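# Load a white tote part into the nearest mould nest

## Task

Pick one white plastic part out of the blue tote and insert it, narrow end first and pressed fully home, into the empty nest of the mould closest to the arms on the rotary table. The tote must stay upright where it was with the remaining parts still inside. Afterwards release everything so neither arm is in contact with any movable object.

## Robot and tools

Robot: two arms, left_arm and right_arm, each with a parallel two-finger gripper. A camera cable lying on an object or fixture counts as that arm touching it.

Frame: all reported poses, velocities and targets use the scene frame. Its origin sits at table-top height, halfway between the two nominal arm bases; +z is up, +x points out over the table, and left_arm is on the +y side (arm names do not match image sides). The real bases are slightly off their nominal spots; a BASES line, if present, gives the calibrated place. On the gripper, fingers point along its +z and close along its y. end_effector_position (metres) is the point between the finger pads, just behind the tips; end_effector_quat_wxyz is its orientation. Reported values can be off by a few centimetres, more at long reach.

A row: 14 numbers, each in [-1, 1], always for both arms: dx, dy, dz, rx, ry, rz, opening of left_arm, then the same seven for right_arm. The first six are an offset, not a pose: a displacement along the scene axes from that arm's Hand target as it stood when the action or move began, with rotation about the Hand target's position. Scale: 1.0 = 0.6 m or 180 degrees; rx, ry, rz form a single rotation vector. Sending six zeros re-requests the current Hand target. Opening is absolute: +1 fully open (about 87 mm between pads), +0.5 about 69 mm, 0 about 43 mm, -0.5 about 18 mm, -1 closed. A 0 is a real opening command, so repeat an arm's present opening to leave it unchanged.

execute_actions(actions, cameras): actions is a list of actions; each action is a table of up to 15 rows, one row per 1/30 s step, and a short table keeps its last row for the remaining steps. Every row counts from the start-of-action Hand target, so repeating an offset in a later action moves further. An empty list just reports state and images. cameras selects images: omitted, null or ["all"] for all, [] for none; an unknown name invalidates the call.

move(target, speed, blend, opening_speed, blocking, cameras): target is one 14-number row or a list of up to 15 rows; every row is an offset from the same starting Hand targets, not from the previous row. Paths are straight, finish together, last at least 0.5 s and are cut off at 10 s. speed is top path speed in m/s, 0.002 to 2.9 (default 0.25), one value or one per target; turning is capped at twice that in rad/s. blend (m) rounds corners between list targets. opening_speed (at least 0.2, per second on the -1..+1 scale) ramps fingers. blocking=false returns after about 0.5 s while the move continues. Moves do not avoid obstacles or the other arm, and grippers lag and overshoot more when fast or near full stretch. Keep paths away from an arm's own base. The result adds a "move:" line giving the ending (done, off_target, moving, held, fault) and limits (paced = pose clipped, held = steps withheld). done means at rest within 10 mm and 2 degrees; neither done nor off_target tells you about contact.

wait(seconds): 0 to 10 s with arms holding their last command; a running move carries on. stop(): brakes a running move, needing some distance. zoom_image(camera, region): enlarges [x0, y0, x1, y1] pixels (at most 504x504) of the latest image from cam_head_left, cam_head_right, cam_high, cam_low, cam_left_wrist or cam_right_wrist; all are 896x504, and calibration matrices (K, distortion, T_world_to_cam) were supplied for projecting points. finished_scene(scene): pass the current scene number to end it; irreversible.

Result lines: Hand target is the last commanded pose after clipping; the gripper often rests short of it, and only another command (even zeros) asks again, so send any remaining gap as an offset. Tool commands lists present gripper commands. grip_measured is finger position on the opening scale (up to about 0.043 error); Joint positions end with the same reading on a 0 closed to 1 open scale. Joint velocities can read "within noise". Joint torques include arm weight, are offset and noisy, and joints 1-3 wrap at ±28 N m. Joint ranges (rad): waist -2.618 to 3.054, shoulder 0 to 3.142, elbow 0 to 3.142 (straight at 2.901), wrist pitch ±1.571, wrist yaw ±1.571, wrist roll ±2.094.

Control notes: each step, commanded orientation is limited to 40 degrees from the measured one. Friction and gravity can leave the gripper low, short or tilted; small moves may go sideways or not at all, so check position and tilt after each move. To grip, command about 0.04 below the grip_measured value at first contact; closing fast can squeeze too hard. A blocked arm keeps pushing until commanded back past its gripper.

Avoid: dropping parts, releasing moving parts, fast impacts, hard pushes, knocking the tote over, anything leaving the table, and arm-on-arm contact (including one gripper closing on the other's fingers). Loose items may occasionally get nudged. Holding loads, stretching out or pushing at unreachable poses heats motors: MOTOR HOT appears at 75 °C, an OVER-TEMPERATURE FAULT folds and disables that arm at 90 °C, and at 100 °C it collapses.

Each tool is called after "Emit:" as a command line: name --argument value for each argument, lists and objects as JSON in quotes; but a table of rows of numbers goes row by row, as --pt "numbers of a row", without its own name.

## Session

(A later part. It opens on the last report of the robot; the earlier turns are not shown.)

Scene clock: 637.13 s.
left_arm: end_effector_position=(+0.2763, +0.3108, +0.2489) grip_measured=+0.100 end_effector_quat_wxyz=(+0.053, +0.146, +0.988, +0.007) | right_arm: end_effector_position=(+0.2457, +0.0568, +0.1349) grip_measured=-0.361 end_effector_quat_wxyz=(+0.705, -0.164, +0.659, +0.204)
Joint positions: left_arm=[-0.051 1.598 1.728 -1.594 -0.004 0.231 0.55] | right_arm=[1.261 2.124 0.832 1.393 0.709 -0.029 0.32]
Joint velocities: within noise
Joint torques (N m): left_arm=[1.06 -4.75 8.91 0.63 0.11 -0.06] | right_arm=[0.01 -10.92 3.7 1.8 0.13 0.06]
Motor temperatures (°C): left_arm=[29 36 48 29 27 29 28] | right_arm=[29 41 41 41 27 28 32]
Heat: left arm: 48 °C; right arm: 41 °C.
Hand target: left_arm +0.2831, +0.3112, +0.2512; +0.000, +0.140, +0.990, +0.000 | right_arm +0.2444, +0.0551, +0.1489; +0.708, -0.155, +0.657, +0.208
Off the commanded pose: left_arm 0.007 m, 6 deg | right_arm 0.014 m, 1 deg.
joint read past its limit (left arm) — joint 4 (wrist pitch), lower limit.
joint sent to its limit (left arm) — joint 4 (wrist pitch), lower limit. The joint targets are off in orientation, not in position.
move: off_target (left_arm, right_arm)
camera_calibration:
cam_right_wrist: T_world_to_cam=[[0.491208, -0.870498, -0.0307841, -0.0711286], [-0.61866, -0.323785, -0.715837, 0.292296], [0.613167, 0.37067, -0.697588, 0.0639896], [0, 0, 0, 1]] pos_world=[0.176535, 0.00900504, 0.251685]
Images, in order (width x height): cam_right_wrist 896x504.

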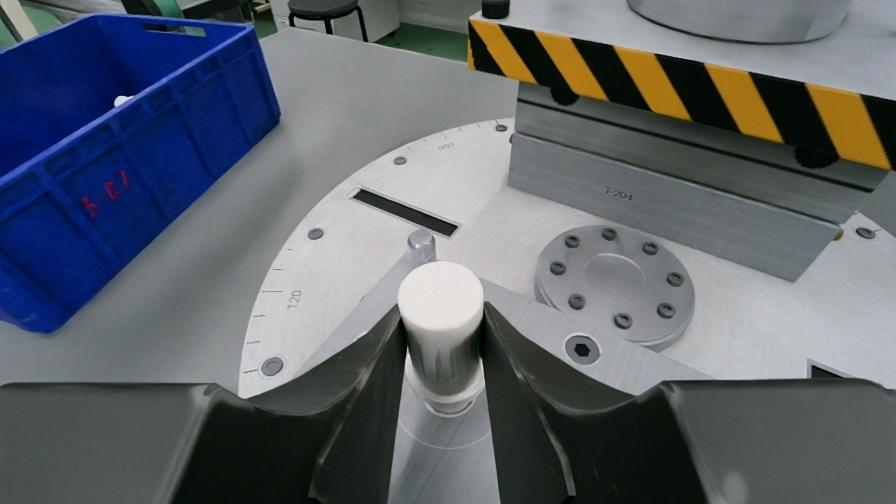

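Emit:
move --target '[0,0,0,0,0,0,0.1, 0,0.001,-0.045,0,0,0,-0.5]' --speed 0.04 --cameras '["cam_right_wrist","cam_low"]'

Emit:
zoom_image --camera "cam_right_wrist" --region '[360, 340, 530, 504]'

Emit:
zoom_image --camera "cam_low" --region '[370, 130, 450, 230]'

Scene clock: 649.37 s.
left_arm: end_effector_position=(+0.2763, +0.3108, +0.2489) grip_measured=+0.100 end_effector_quat_wxyz=(+0.053, +0.146, +0.988, +0.007) | right_arm: end_effector_position=(+0.2457, +0.0569, +0.1246) grip_measured=-0.361 end_effector_quat_wxyz=(+0.706, -0.162, +0.658, +0.205)
Joint positions: left_arm=[-0.051 1.598 1.728 -1.594 -0.004 0.231 0.55] | right_arm=[1.261 2.168 0.832 1.442 0.709 -0.029 0.32]
Joint velocities: within noise
Joint torques (N m): left_arm=[1.06 -4.77 8.88 0.63 0.12 -0.06] | right_arm=[0.1 -6.56 3.58 2.33 0.15 0.02]
Motor temperatures (°C): left_arm=[29 36 48 29 27 29 28] | right_arm=[29 44 40 41 27 28 32]
Heat: left arm: 48 °C; right arm: 44 °C.
Hand target: left_arm +0.2831, +0.3112, +0.2512; +0.000, +0.140, +0.990, +0.000 | right_arm +0.2444, +0.0557, +0.1218; +0.708, -0.155, +0.657, +0.208
Off the commanded pose: left_arm 0.007 m, 6 deg | right_arm 0.003 m, 1 deg.
joint read past its limit (left arm) — joint 4 (wrist pitch), lower limit.
joint sent to its limit (left arm) — joint 4 (wrist pitch), lower limit. The joint targets are off in orientation, not in position.
move: off_target (left_arm)
camera_calibration:
cam_right_wrist: T_world_to_cam=[[0.491317, -0.870263, -0.0353506, -0.0708093], [-0.617575, -0.319465, -0.71871, 0.284774], [0.614173, 0.374946, -0.694411, 0.0558899], [0, 0, 0, 1]] pos_world=[0.176333, 0.0083967, 0.240977]
Images, in order (width x height): cam_low 896x504, cam_right_wrist 896x504.

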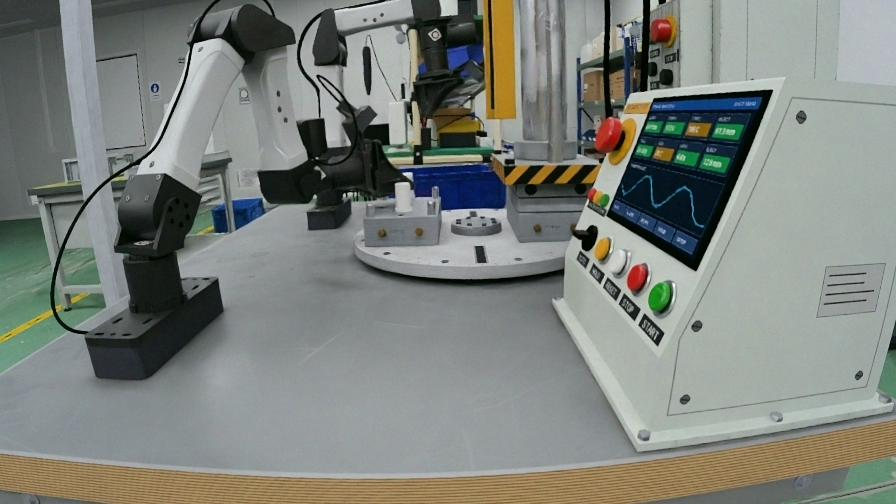

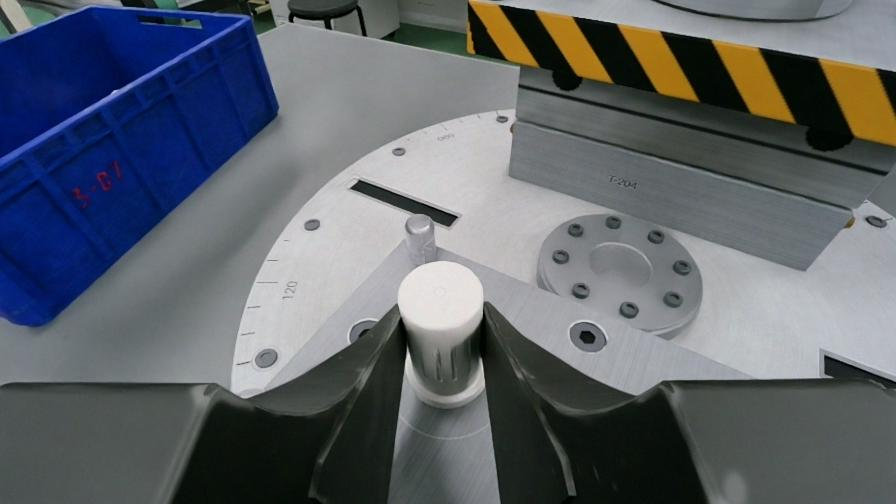

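Scaled by 2.965 from the camera's 896x504 image, which has a finer 1280x720 frame.

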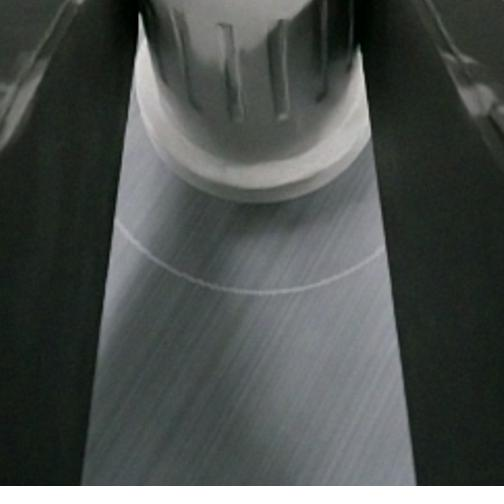

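Scaled by 5.040 from the camera's 896x504 image, which has a finer 1280x720 frame.

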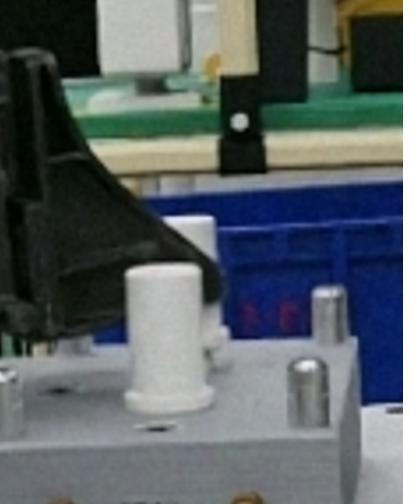

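Going in. Continue.

Emit:
move --target '[0,0,0,0,0,0,0.1, 0,0.0,-0.018,0,0,0,-0.5]' --speed 0.03 --cameras '["cam_right_wrist","cam_low"]'

Emit:
zoom_image --camera "cam_right_wrist" --region '[360, 340, 530, 504]'

Emit:
zoom_image --camera "cam_low" --region '[370, 130, 450, 230]'

Scene clock: 654.37 s.
left_arm: end_effector_position=(+0.2763, +0.3108, +0.2489) grip_measured=+0.100 end_effector_quat_wxyz=(+0.053, +0.146, +0.988, +0.007) | right_arm: end_effector_position=(+0.2456, +0.0567, +0.1164) grip_measured=-0.361 end_effector_quat_wxyz=(+0.708, -0.159, +0.656, +0.208)
Joint positions: left_arm=[-0.051 1.598 1.728 -1.594 -0.004 0.231 0.55] | right_arm=[1.261 2.207 0.832 1.492 0.709 -0.029 0.32]
Joint velocities: within noise
Joint torques (N m): left_arm=[1.07 -4.75 8.9 0.63 0.11 -0.06] | right_arm=[0.16 -6.43 3.7 2.21 0.14 0.04]
Motor temperatures (°C): left_arm=[29 36 48 29 27 29 28] | right_arm=[29 43 40 41 27 28 32]
Heat: left arm: 48 °C; right arm: 43 °C.
Hand target: left_arm +0.2831, +0.3112, +0.2512; +0.000, +0.140, +0.990, +0.000 | right_arm +0.2445, +0.0557, +0.1111; +0.708, -0.155, +0.657, +0.208
Off the commanded pose: left_arm 0.007 m, 6 deg | right_arm 0.006 m, 0 deg.
joint read past its limit (left arm) — joint 4 (wrist pitch), lower limit.
joint sent to its limit (left arm) — joint 4 (wrist pitch), lower limit. The joint targets are off in orientation, not in position.
move: off_target (left_arm)
camera_calibration:
cam_right_wrist: T_world_to_cam=[[0.491429, -0.869887, -0.0423582, -0.0705519], [-0.615013, -0.312183, -0.724086, 0.278412], [0.616649, 0.381888, -0.688408, 0.0486024], [0, 0, 0, 1]] pos_world=[0.175928, 0.00698288, 0.232064]
Images, in order (width x height): cam_low 896x504, cam_right_wrist 896x504.

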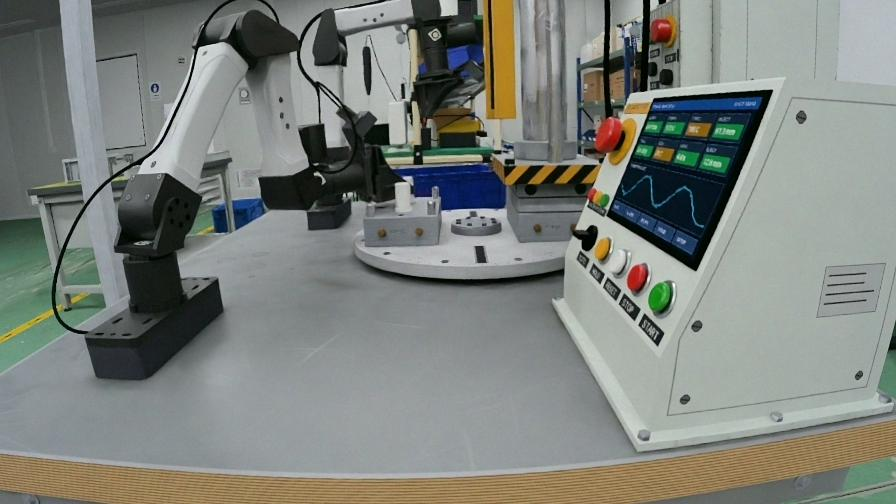

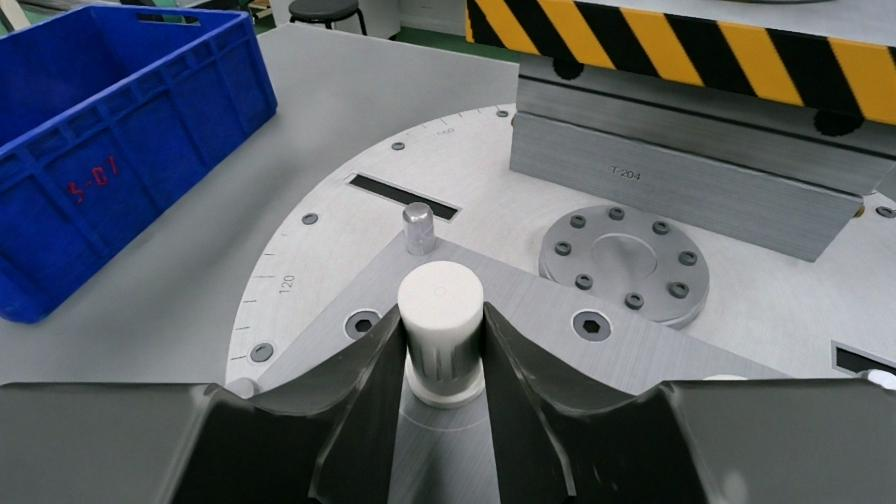

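Scaled by 2.965 from the camera's 896x504 image, which has a finer 1280x720 frame.

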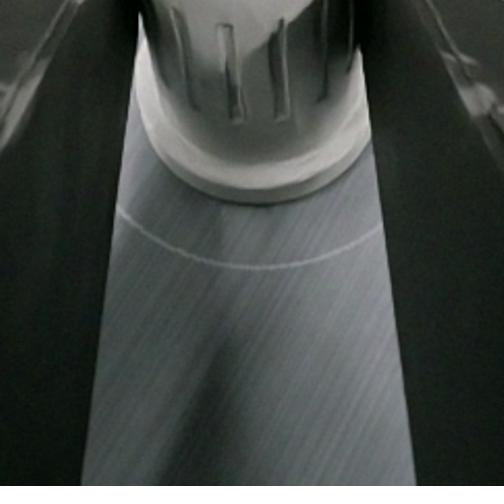

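Scaled by 5.040 from the camera's 896x504 image, which has a finer 1280x720 frame.

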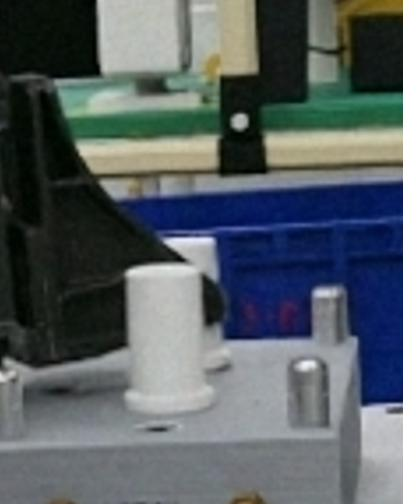

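Emit:
move --target '[0,0,0,0,0,0,0.1, 0,0.0,-0.014,0,0,0,-0.5]' --speed 0.03 --cameras '["cam_right_wrist","cam_low"]'

Emit:
zoom_image --camera "cam_right_wrist" --region '[360, 340, 530, 504]'

Emit:
zoom_image --camera "cam_low" --region '[370, 130, 450, 230]'

Scene clock: 659.23 s.
left_arm: end_effector_position=(+0.2763, +0.3108, +0.2489) grip_measured=+0.100 end_effector_quat_wxyz=(+0.053, +0.146, +0.988, +0.007) | right_arm: end_effector_position=(+0.2456, +0.0566, +0.1153) grip_measured=-0.361 end_effector_quat_wxyz=(+0.711, -0.154, +0.652, +0.213)
Joint positions: left_arm=[-0.051 1.598 1.728 -1.594 -0.004 0.231 0.55] | right_arm=[1.261 2.225 0.832 1.527 0.709 -0.029 0.32]
Joint velocities: within noise
Joint torques (N m): left_arm=[1.03 -4.78 8.88 0.63 0.12 -0.05] | right_arm=[-0.09 -5.33 3.78 2.17 0.1 0.03]
Motor temperatures (°C): left_arm=[29 36 48 29 27 29 28] | right_arm=[29 43 40 41 27 28 33]
Heat: left arm: 48 °C; right arm: 43 °C.
Hand target: left_arm +0.2831, +0.3112, +0.2512; +0.000, +0.140, +0.990, +0.000 | right_arm +0.2444, +0.0557, +0.1026; +0.708, -0.155, +0.657, +0.208
Off the commanded pose: left_arm 0.007 m, 6 deg | right_arm 0.013 m, 1 deg.
joint read past its limit (left arm) — joint 4 (wrist pitch), lower limit.
joint sent to its limit (left arm) — joint 4 (wrist pitch), lower limit. The joint targets are off in orientation, not in position.
move: off_target (left_arm, right_arm)
camera_calibration:
cam_right_wrist: T_world_to_cam=[[0.491716, -0.869111, -0.0534929, -0.0693832], [-0.611021, -0.300624, -0.73231, 0.276859], [0.620378, 0.392774, -0.678867, 0.0452351], [0, 0, 0, 1]] pos_world=[0.17522, 0.00516138, 0.229743]
Images, in order (width x height): cam_low 896x504, cam_right_wrist 896x504.

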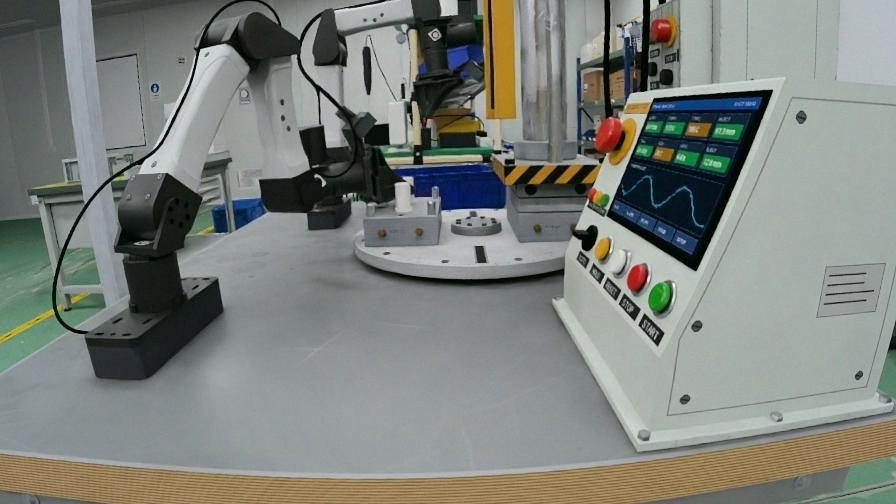

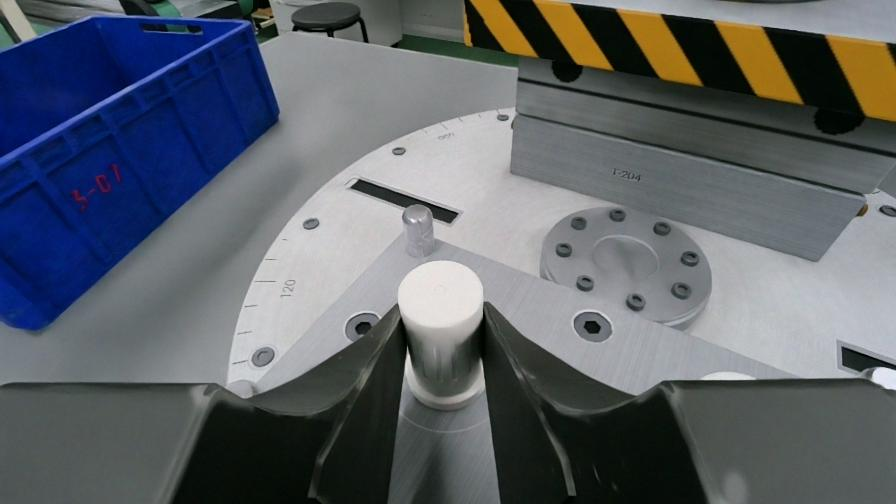

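Scaled by 2.965 from the camera's 896x504 image, which has a finer 1280x720 frame.

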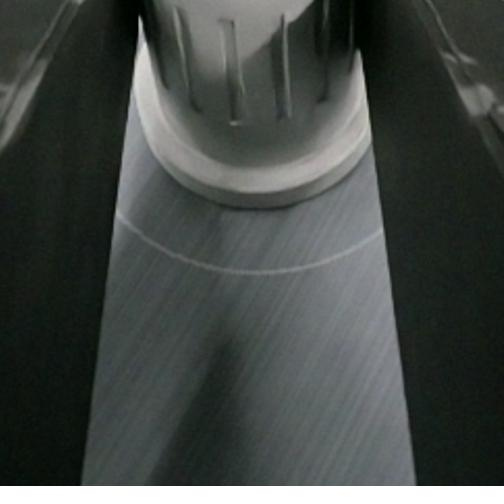

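Scaled by 5.040 from the camera's 896x504 image, which has a finer 1280x720 frame.

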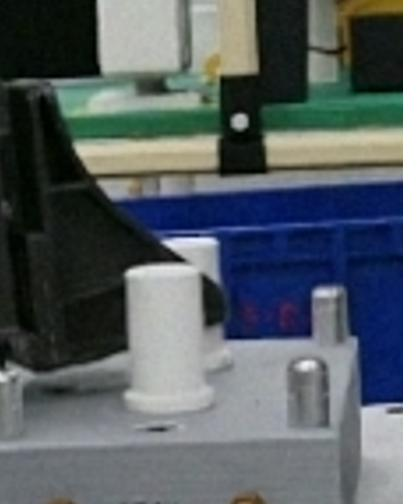

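Emit:
move --target '[0,0,0,0,0,0,0.1, 0,0.0,0.024,0,0,0,-0.5]' --speed 0.03 --cameras '[]'

Emit:
move --target '[0,0,0,0,0,0,0.1, 0,0,0,0,0,0,0.1]' --opening_speed 0.4 --cameras '["cam_right_wrist","cam_low"]'

Emit:
zoom_image --camera "cam_low" --region '[370, 130, 450, 230]'

Scene clock: 667.47 s.
left_arm: end_effector_position=(+0.2763, +0.3108, +0.2489) grip_measured=+0.100 end_effector_quat_wxyz=(+0.053, +0.146, +0.988, +0.007) | right_arm: end_effector_position=(+0.2456, +0.0566, +0.1152) grip_measured=-0.361 end_effector_quat_wxyz=(+0.711, -0.154, +0.652, +0.213)
Joint positions: left_arm=[-0.051 1.598 1.728 -1.594 -0.004 0.231 0.55] | right_arm=[1.261 2.225 0.832 1.526 0.709 -0.029 0.32]
Joint velocities: within noise
Joint torques (N m): left_arm=[1.05 -4.78 8.87 0.64 0.12 -0.06] | right_arm=[0.14 -9.57 3.36 1.63 0.13 0.04]
Motor temperatures (°C): left_arm=[29 36 49 29 27 29 28] | right_arm=[29 43 40 42 27 28 33]
Heat: left arm: 49 °C; right arm: 43 °C.
Hand target: left_arm +0.2831, +0.3112, +0.2512; +0.000, +0.140, +0.990, +0.000 | right_arm +0.2444, +0.0557, +0.1170; +0.708, -0.155, +0.657, +0.208
Off the commanded pose: left_arm 0.007 m, 6 deg | right_arm 0.002 m, 1 deg.
joint read past its limit (left arm) — joint 4 (wrist pitch), lower limit.
joint sent to its limit (left arm) — joint 4 (wrist pitch), lower limit. The joint targets are off in orientation, not in position.
move: off_target (left_arm)
No camera images: "cameras" was empty.

Scene clock: 669.17 s.
left_arm: end_effector_position=(+0.2763, +0.3108, +0.2489) grip_measured=+0.100 end_effector_quat_wxyz=(+0.053, +0.146, +0.988, +0.007) | right_arm: end_effector_position=(+0.2455, +0.0561, +0.1103) grip_measured=+0.100 end_effector_quat_wxyz=(+0.707, -0.161, +0.658, +0.206)
Joint positions: left_arm=[-0.051 1.598 1.728 -1.594 -0.004 0.231 0.55] | right_arm=[1.261 2.225 0.832 1.503 0.71 -0.029 0.55]
Joint velocities: within noise
Joint torques (N m): left_arm=[1.05 -4.75 8.87 0.64 0.11 -0.06] | right_arm=[0.14 -9.73 3.47 1.93 0.11 0.05]
Motor temperatures (°C): left_arm=[29 36 49 29 27 29 28] | right_arm=[29 43 40 42 27 28 32]
Heat: left arm: 49 °C; right arm: 43 °C.
Hand target: left_arm +0.2831, +0.3112, +0.2512; +0.000, +0.140, +0.990, +0.000 | right_arm +0.2444, +0.0557, +0.1170; +0.708, -0.155, +0.657, +0.208
Off the commanded pose: left_arm 0.007 m, 6 deg | right_arm 0.007 m, 1 deg.
joint read past its limit (left arm) — joint 4 (wrist pitch), lower limit.
joint sent to its limit (left arm) — joint 4 (wrist pitch), lower limit. The joint targets are off in orientation, not in position.
move: off_target (left_arm)
camera_calibration:
cam_right_wrist: T_world_to_cam=[[0.49066, -0.870538, -0.0376377, -0.0715032], [-0.617023, -0.316624, -0.720438, 0.274011], [0.615252, 0.376714, -0.692497, 0.045713], [0, 0, 0, 1]] pos_world=[0.17603, 0.00729147, 0.226373]
Images, in order (width x height): cam_low 896x504, cam_right_wrist 896x504.

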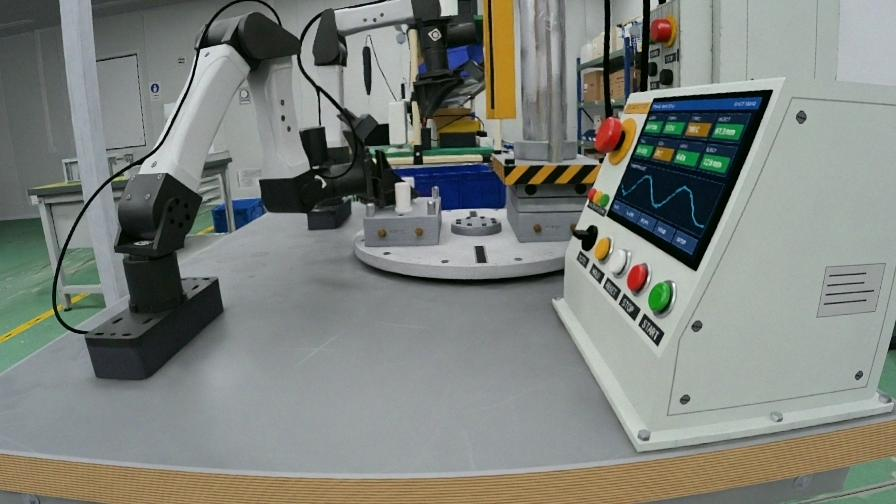

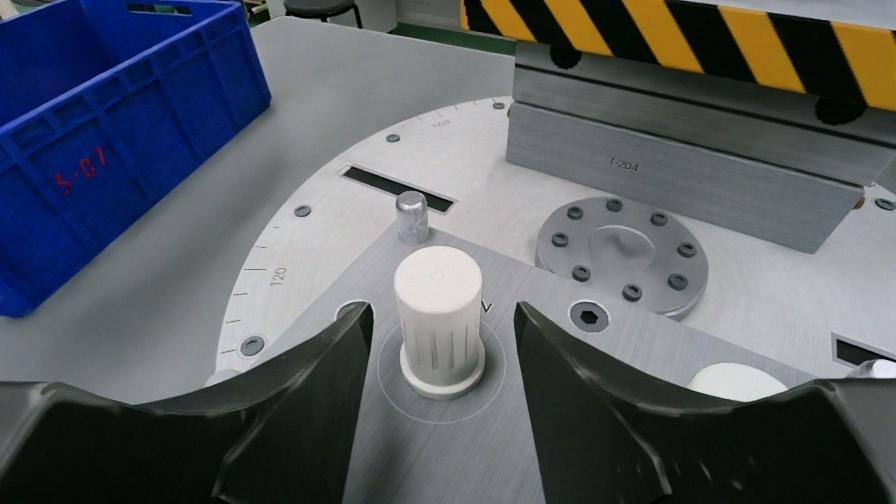

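Scaled by 5.040 from the camera's 896x504 image, which has a finer 1280x720 frame.

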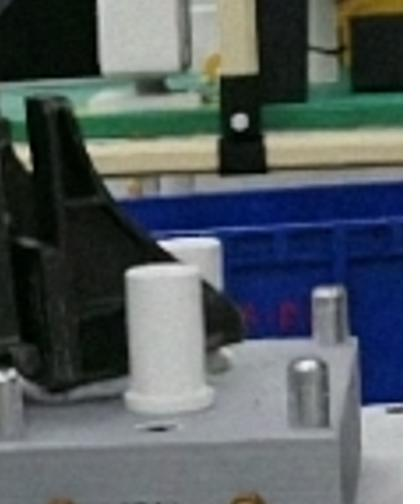

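Emit:
move --pt "0 0 0 0 0 0 0.1 0 0 0.03 0 0 0 0.1" --pt "0 0 0 0 0 0 0.1 0 0 0.18 0 0 0 0.1" --speed 0.06 --cameras '["cam_right_wrist","cam_low"]'

Emit:
move --target '[0,0,0,0,0,0,0.1, -0.1,-0.25,0.06,0,0,0,0.1]' --speed 0.2

Emit:
zoom_image --camera "cam_low" --region '[370, 130, 450, 230]'

Emit:
zoom_image --camera "cam_head_right" --region '[380, 230, 540, 350]'

Scene clock: 684.33 s.
left_arm: end_effector_position=(+0.2763, +0.3108, +0.2489) grip_measured=+0.100 end_effector_quat_wxyz=(+0.053, +0.146, +0.988, +0.007) | right_arm: end_effector_position=(+0.2448, +0.0538, +0.2019) grip_measured=+0.100 end_effector_quat_wxyz=(+0.700, -0.172, +0.665, +0.195)
Joint positions: left_arm=[-0.051 1.598 1.728 -1.594 -0.004 0.231 0.55] | right_arm=[1.261 1.872 0.874 1.071 0.71 -0.029 0.55]
Joint velocities: within noise
Joint torques (N m): left_arm=[1.05 -4.77 8.88 0.63 0.12 -0.06] | right_arm=[-0.03 -9.78 7.65 1.91 0.14 0.06]
Motor temperatures (°C): left_arm=[29 36 49 29 27 29 28] | right_arm=[29 45 40 41 27 28 32]
Heat: left arm: 49 °C; right arm: 45 °C.
Hand target: left_arm +0.2831, +0.3112, +0.2512; +0.000, +0.140, +0.990, +0.000 | right_arm +0.2445, +0.0556, +0.2251; +0.708, -0.155, +0.657, +0.208
Off the commanded pose: left_arm 0.007 m, 6 deg | right_arm 0.023 m, 3 deg.
joint read past its limit (left arm) — joint 4 (wrist pitch), lower limit.
joint sent to its limit (left arm) — joint 4 (wrist pitch), lower limit. The joint targets are off in orientation, not in position.
move: off_target (left_arm, right_arm)
camera_calibration:
cam_right_wrist: T_world_to_cam=[[0.490068, -0.871593, -0.0126205, -0.0746044], [-0.625969, -0.341812, -0.700948, 0.338499], [0.606627, 0.351412, -0.713101, 0.118201], [0, 0, 0, 1]] pos_world=[0.176747, 0.00914102, 0.320618]
Images, in order (width x height): cam_low 896x504, cam_right_wrist 896x504.

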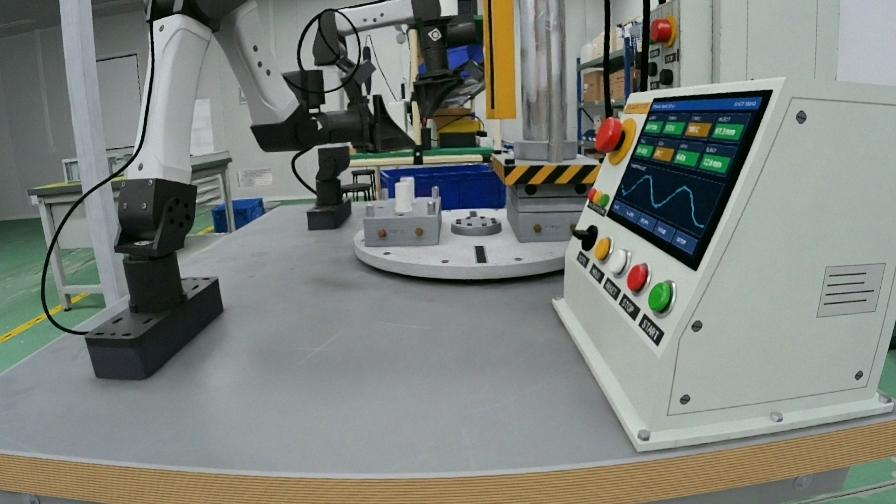

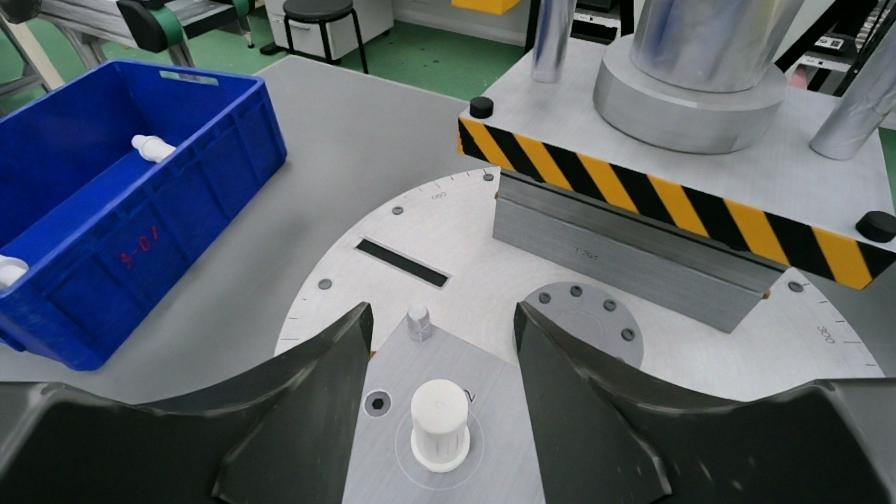

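Scene clock: 686.13 s.
left_arm: end_effector_position=(+0.2763, +0.3108, +0.2489) grip_measured=+0.100 end_effector_quat_wxyz=(+0.053, +0.146, +0.988, +0.007) | right_arm: end_effector_position=(+0.1857, -0.0919, +0.2615) grip_measured=+0.100 end_effector_quat_wxyz=(+0.708, -0.156, +0.656, +0.211)
Joint positions: left_arm=[-0.051 1.598 1.728 -1.594 -0.004 0.231 0.55] | right_arm=[1.302 1.074 0.407 0.794 0.752 -0.03 0.55]
Joint velocities: within noise
Joint torques (N m): left_arm=[1.03 -4.77 8.88 0.63 0.12 -0.06] | right_arm=[0.1 -3.1 6.2 1.86 0.11 -0.02]
Motor temperatures (°C): left_arm=[29 36 49 29 27 29 28] | right_arm=[29 44 40 41 27 28 32]
Heat: left arm: 49 °C; right arm: 44 °C.
Hand target: left_arm +0.2831, +0.3112, +0.2512; +0.000, +0.140, +0.990, +0.000 | right_arm +0.1845, -0.0943, +0.2610; +0.708, -0.155, +0.657, +0.208
Off the commanded pose: left_arm 0.007 m, 6 deg | right_arm 0.003 m, 0 deg.
joint read past its limit (left arm) — joint 4 (wrist pitch), lower limit.
joint sent to its limit (left arm) — joint 4 (wrist pitch), lower limit. The joint targets are off in orientation, not in position.
move: off_target (left_arm)
camera_calibration:
cam_left_wrist: T_world_to_cam=[[-0.283312, -0.958811, -0.0204171, 0.37803], [-0.687607, 0.188243, 0.701257, -0.0213382], [-0.66853, 0.212713, -0.712616, 0.430869], [0, 0, 0, 1]] pos_world=[0.380477, 0.274824, 0.329726]
cam_right_wrist: T_world_to_cam=[[0.489849, -0.870356, -0.0502854, -0.161768], [-0.616556, -0.305072, -0.725803, 0.301562], [0.616366, 0.386537, -0.686062, 0.241974], [0, 0, 0, 1]] pos_world=[0.116027, -0.14233, 0.376749]

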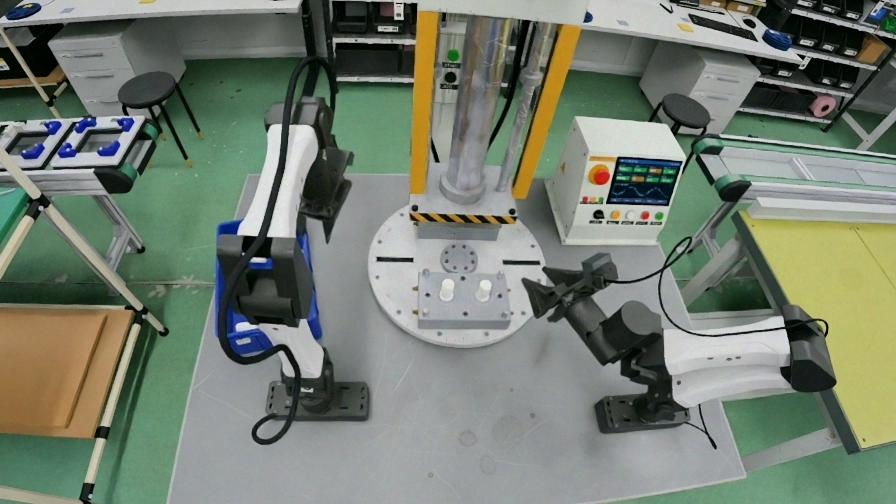

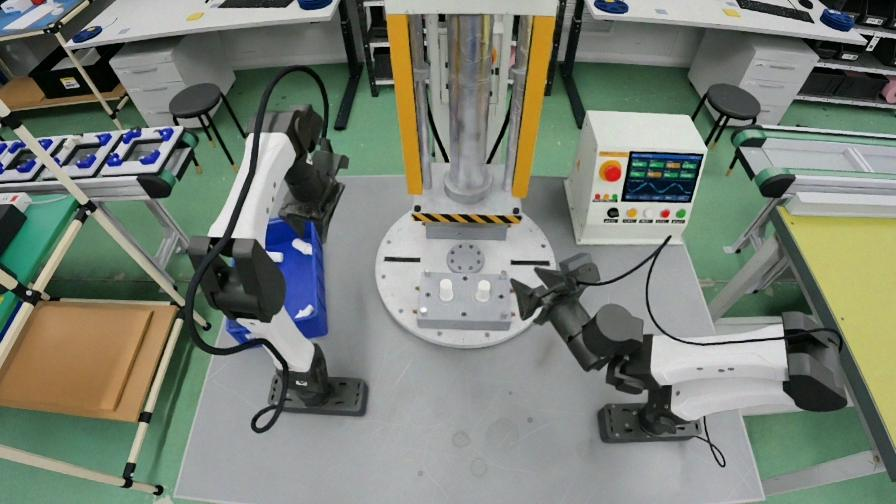

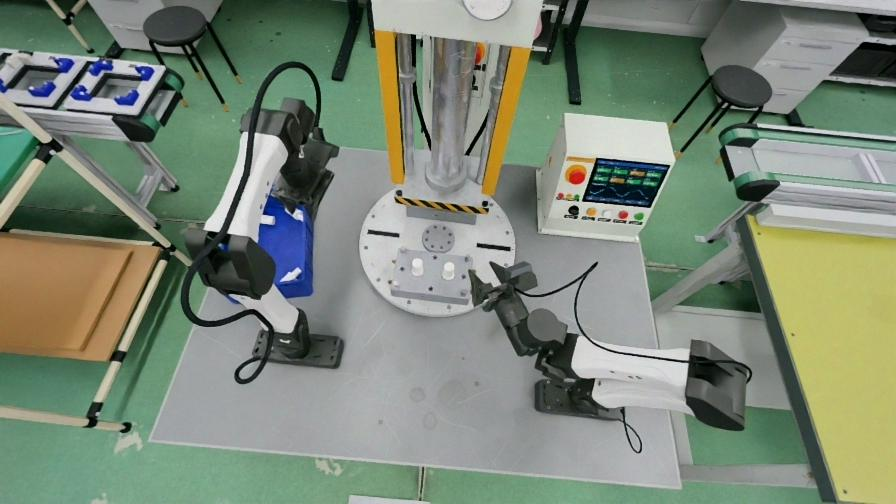

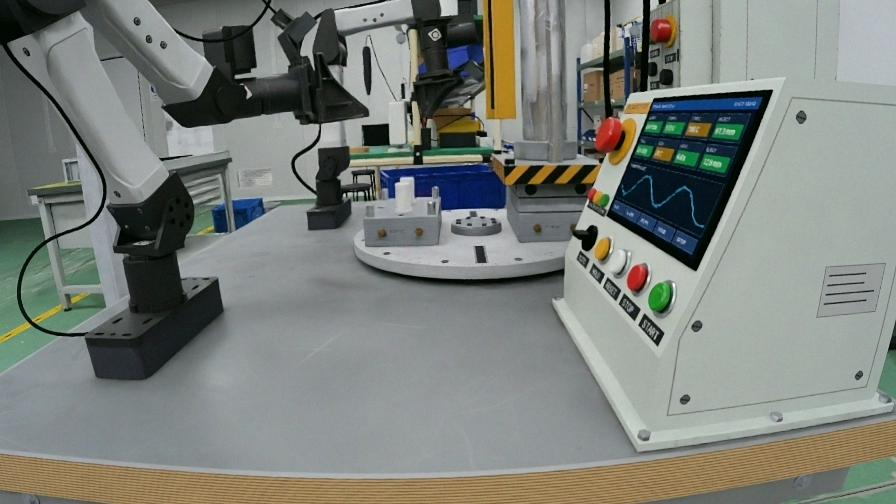

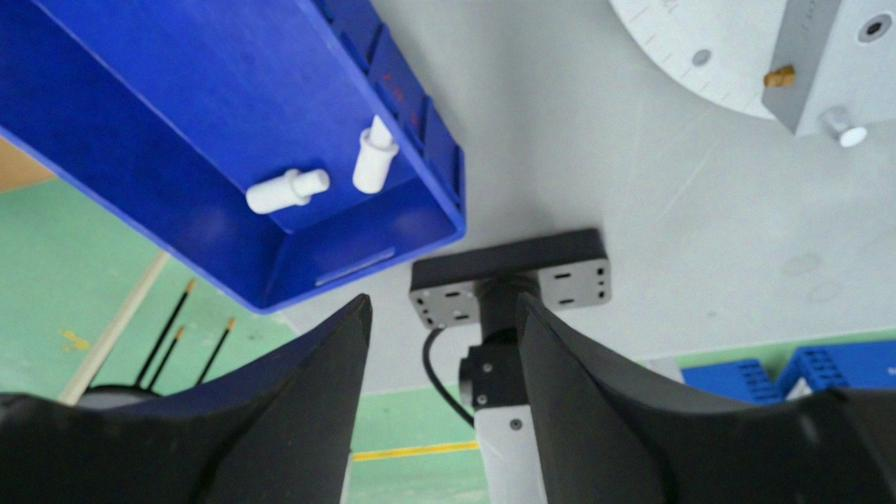

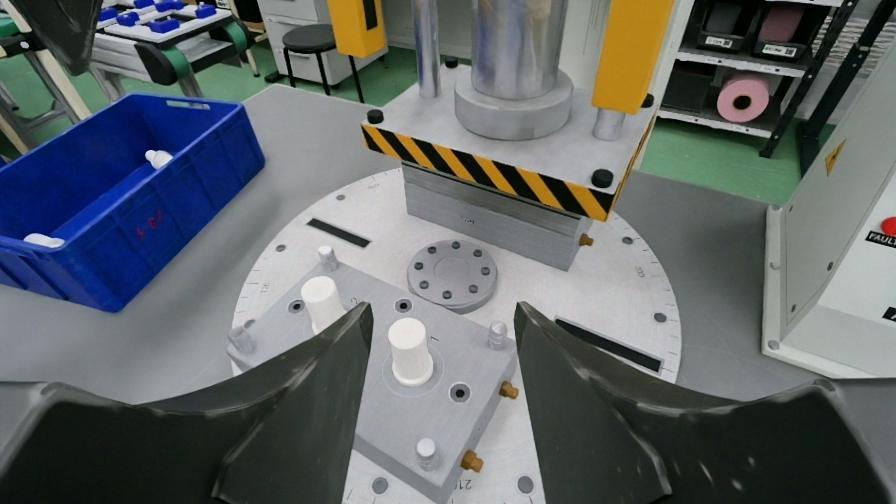

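Scaled by 5.040 from the camera's 896x504 image, which has a finer 1280x720 frame.

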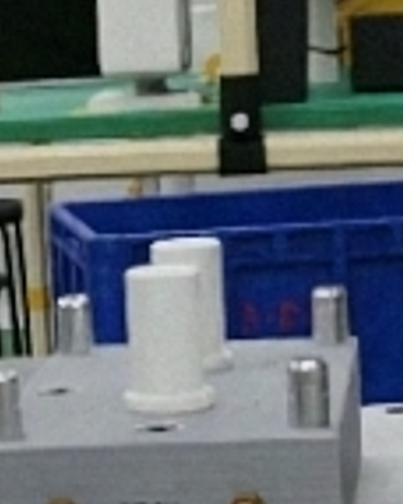

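Scaled by 3.150 from the camera's 896x504 image, which has a finer 1280x720 frame.

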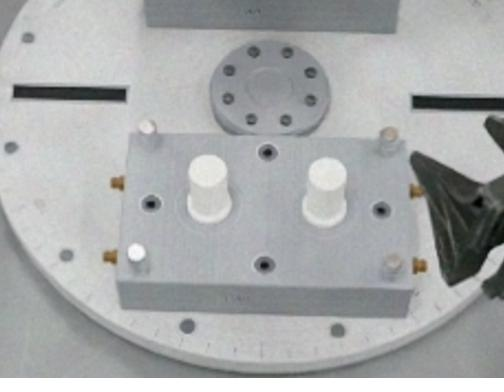

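Emit:
move --target '[0.05,-0.117,0.025,-0.006,-0.371,0.011,0.1, 0,0,0,0,0,0,0.1]' --speed 0.2 --cameras '["cam_head_left","cam_head_right","cam_high"]'

Scene clock: 698.37 s.
left_arm: end_effector_position=(+0.3130, +0.2409, +0.2640) grip_measured=+0.100 end_effector_quat_wxyz=(+0.538, +0.103, +0.834, +0.066) | right_arm: end_effector_position=(+0.1858, -0.0919, +0.2612) grip_measured=+0.100 end_effector_quat_wxyz=(+0.708, -0.156, +0.656, +0.210)
Joint positions: left_arm=[-0.528 0.894 0.878 -0.471 -0.487 0.003 0.55] | right_arm=[1.302 1.074 0.407 0.793 0.753 -0.03 0.55]
Joint velocities: within noise
Joint torques (N m): left_arm=[0.05 -2.39 7.41 1.97 -0.2 0.04] | right_arm=[0.13 -3.11 6.24 1.87 0.1 -0.01]
Motor temperatures (°C): left_arm=[29 36 48 29 27 29 28] | right_arm=[29 43 40 40 27 28 32]
Heat: left arm: 48 °C; right arm: 43 °C.
Hand target: left_arm +0.3131, +0.2411, +0.2661; +0.546, +0.101, +0.829, +0.068 | right_arm +0.1845, -0.0943, +0.2610; +0.708, -0.155, +0.657, +0.208
Off the commanded pose: left_arm 0.002 m, 1 deg | right_arm 0.003 m, 0 deg.
move: done
Images, in order (width x height): cam_head_left 896x504, cam_head_right 896x504, cam_high 896x504.

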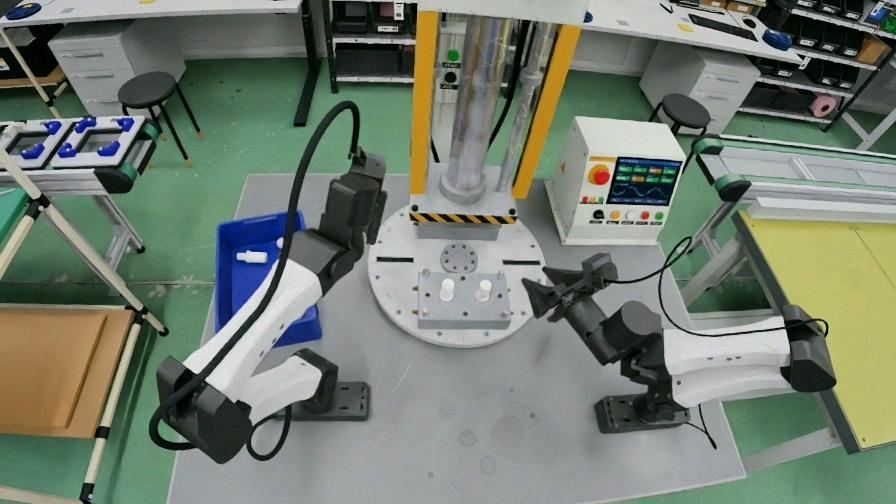

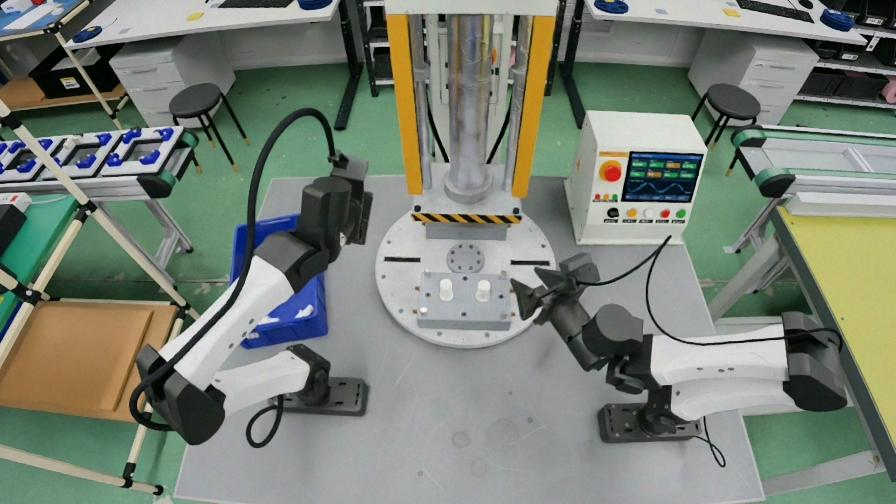

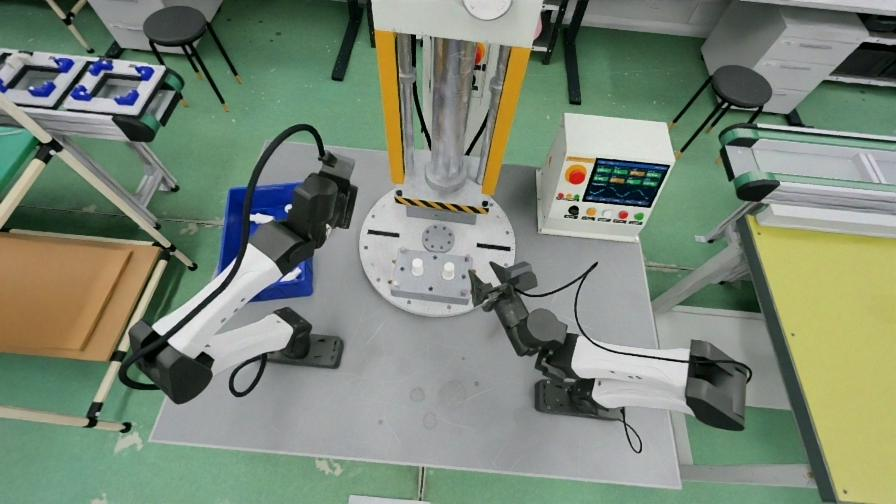

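Emit:
finished_scene --scene 2

The scene is finished: the task was done.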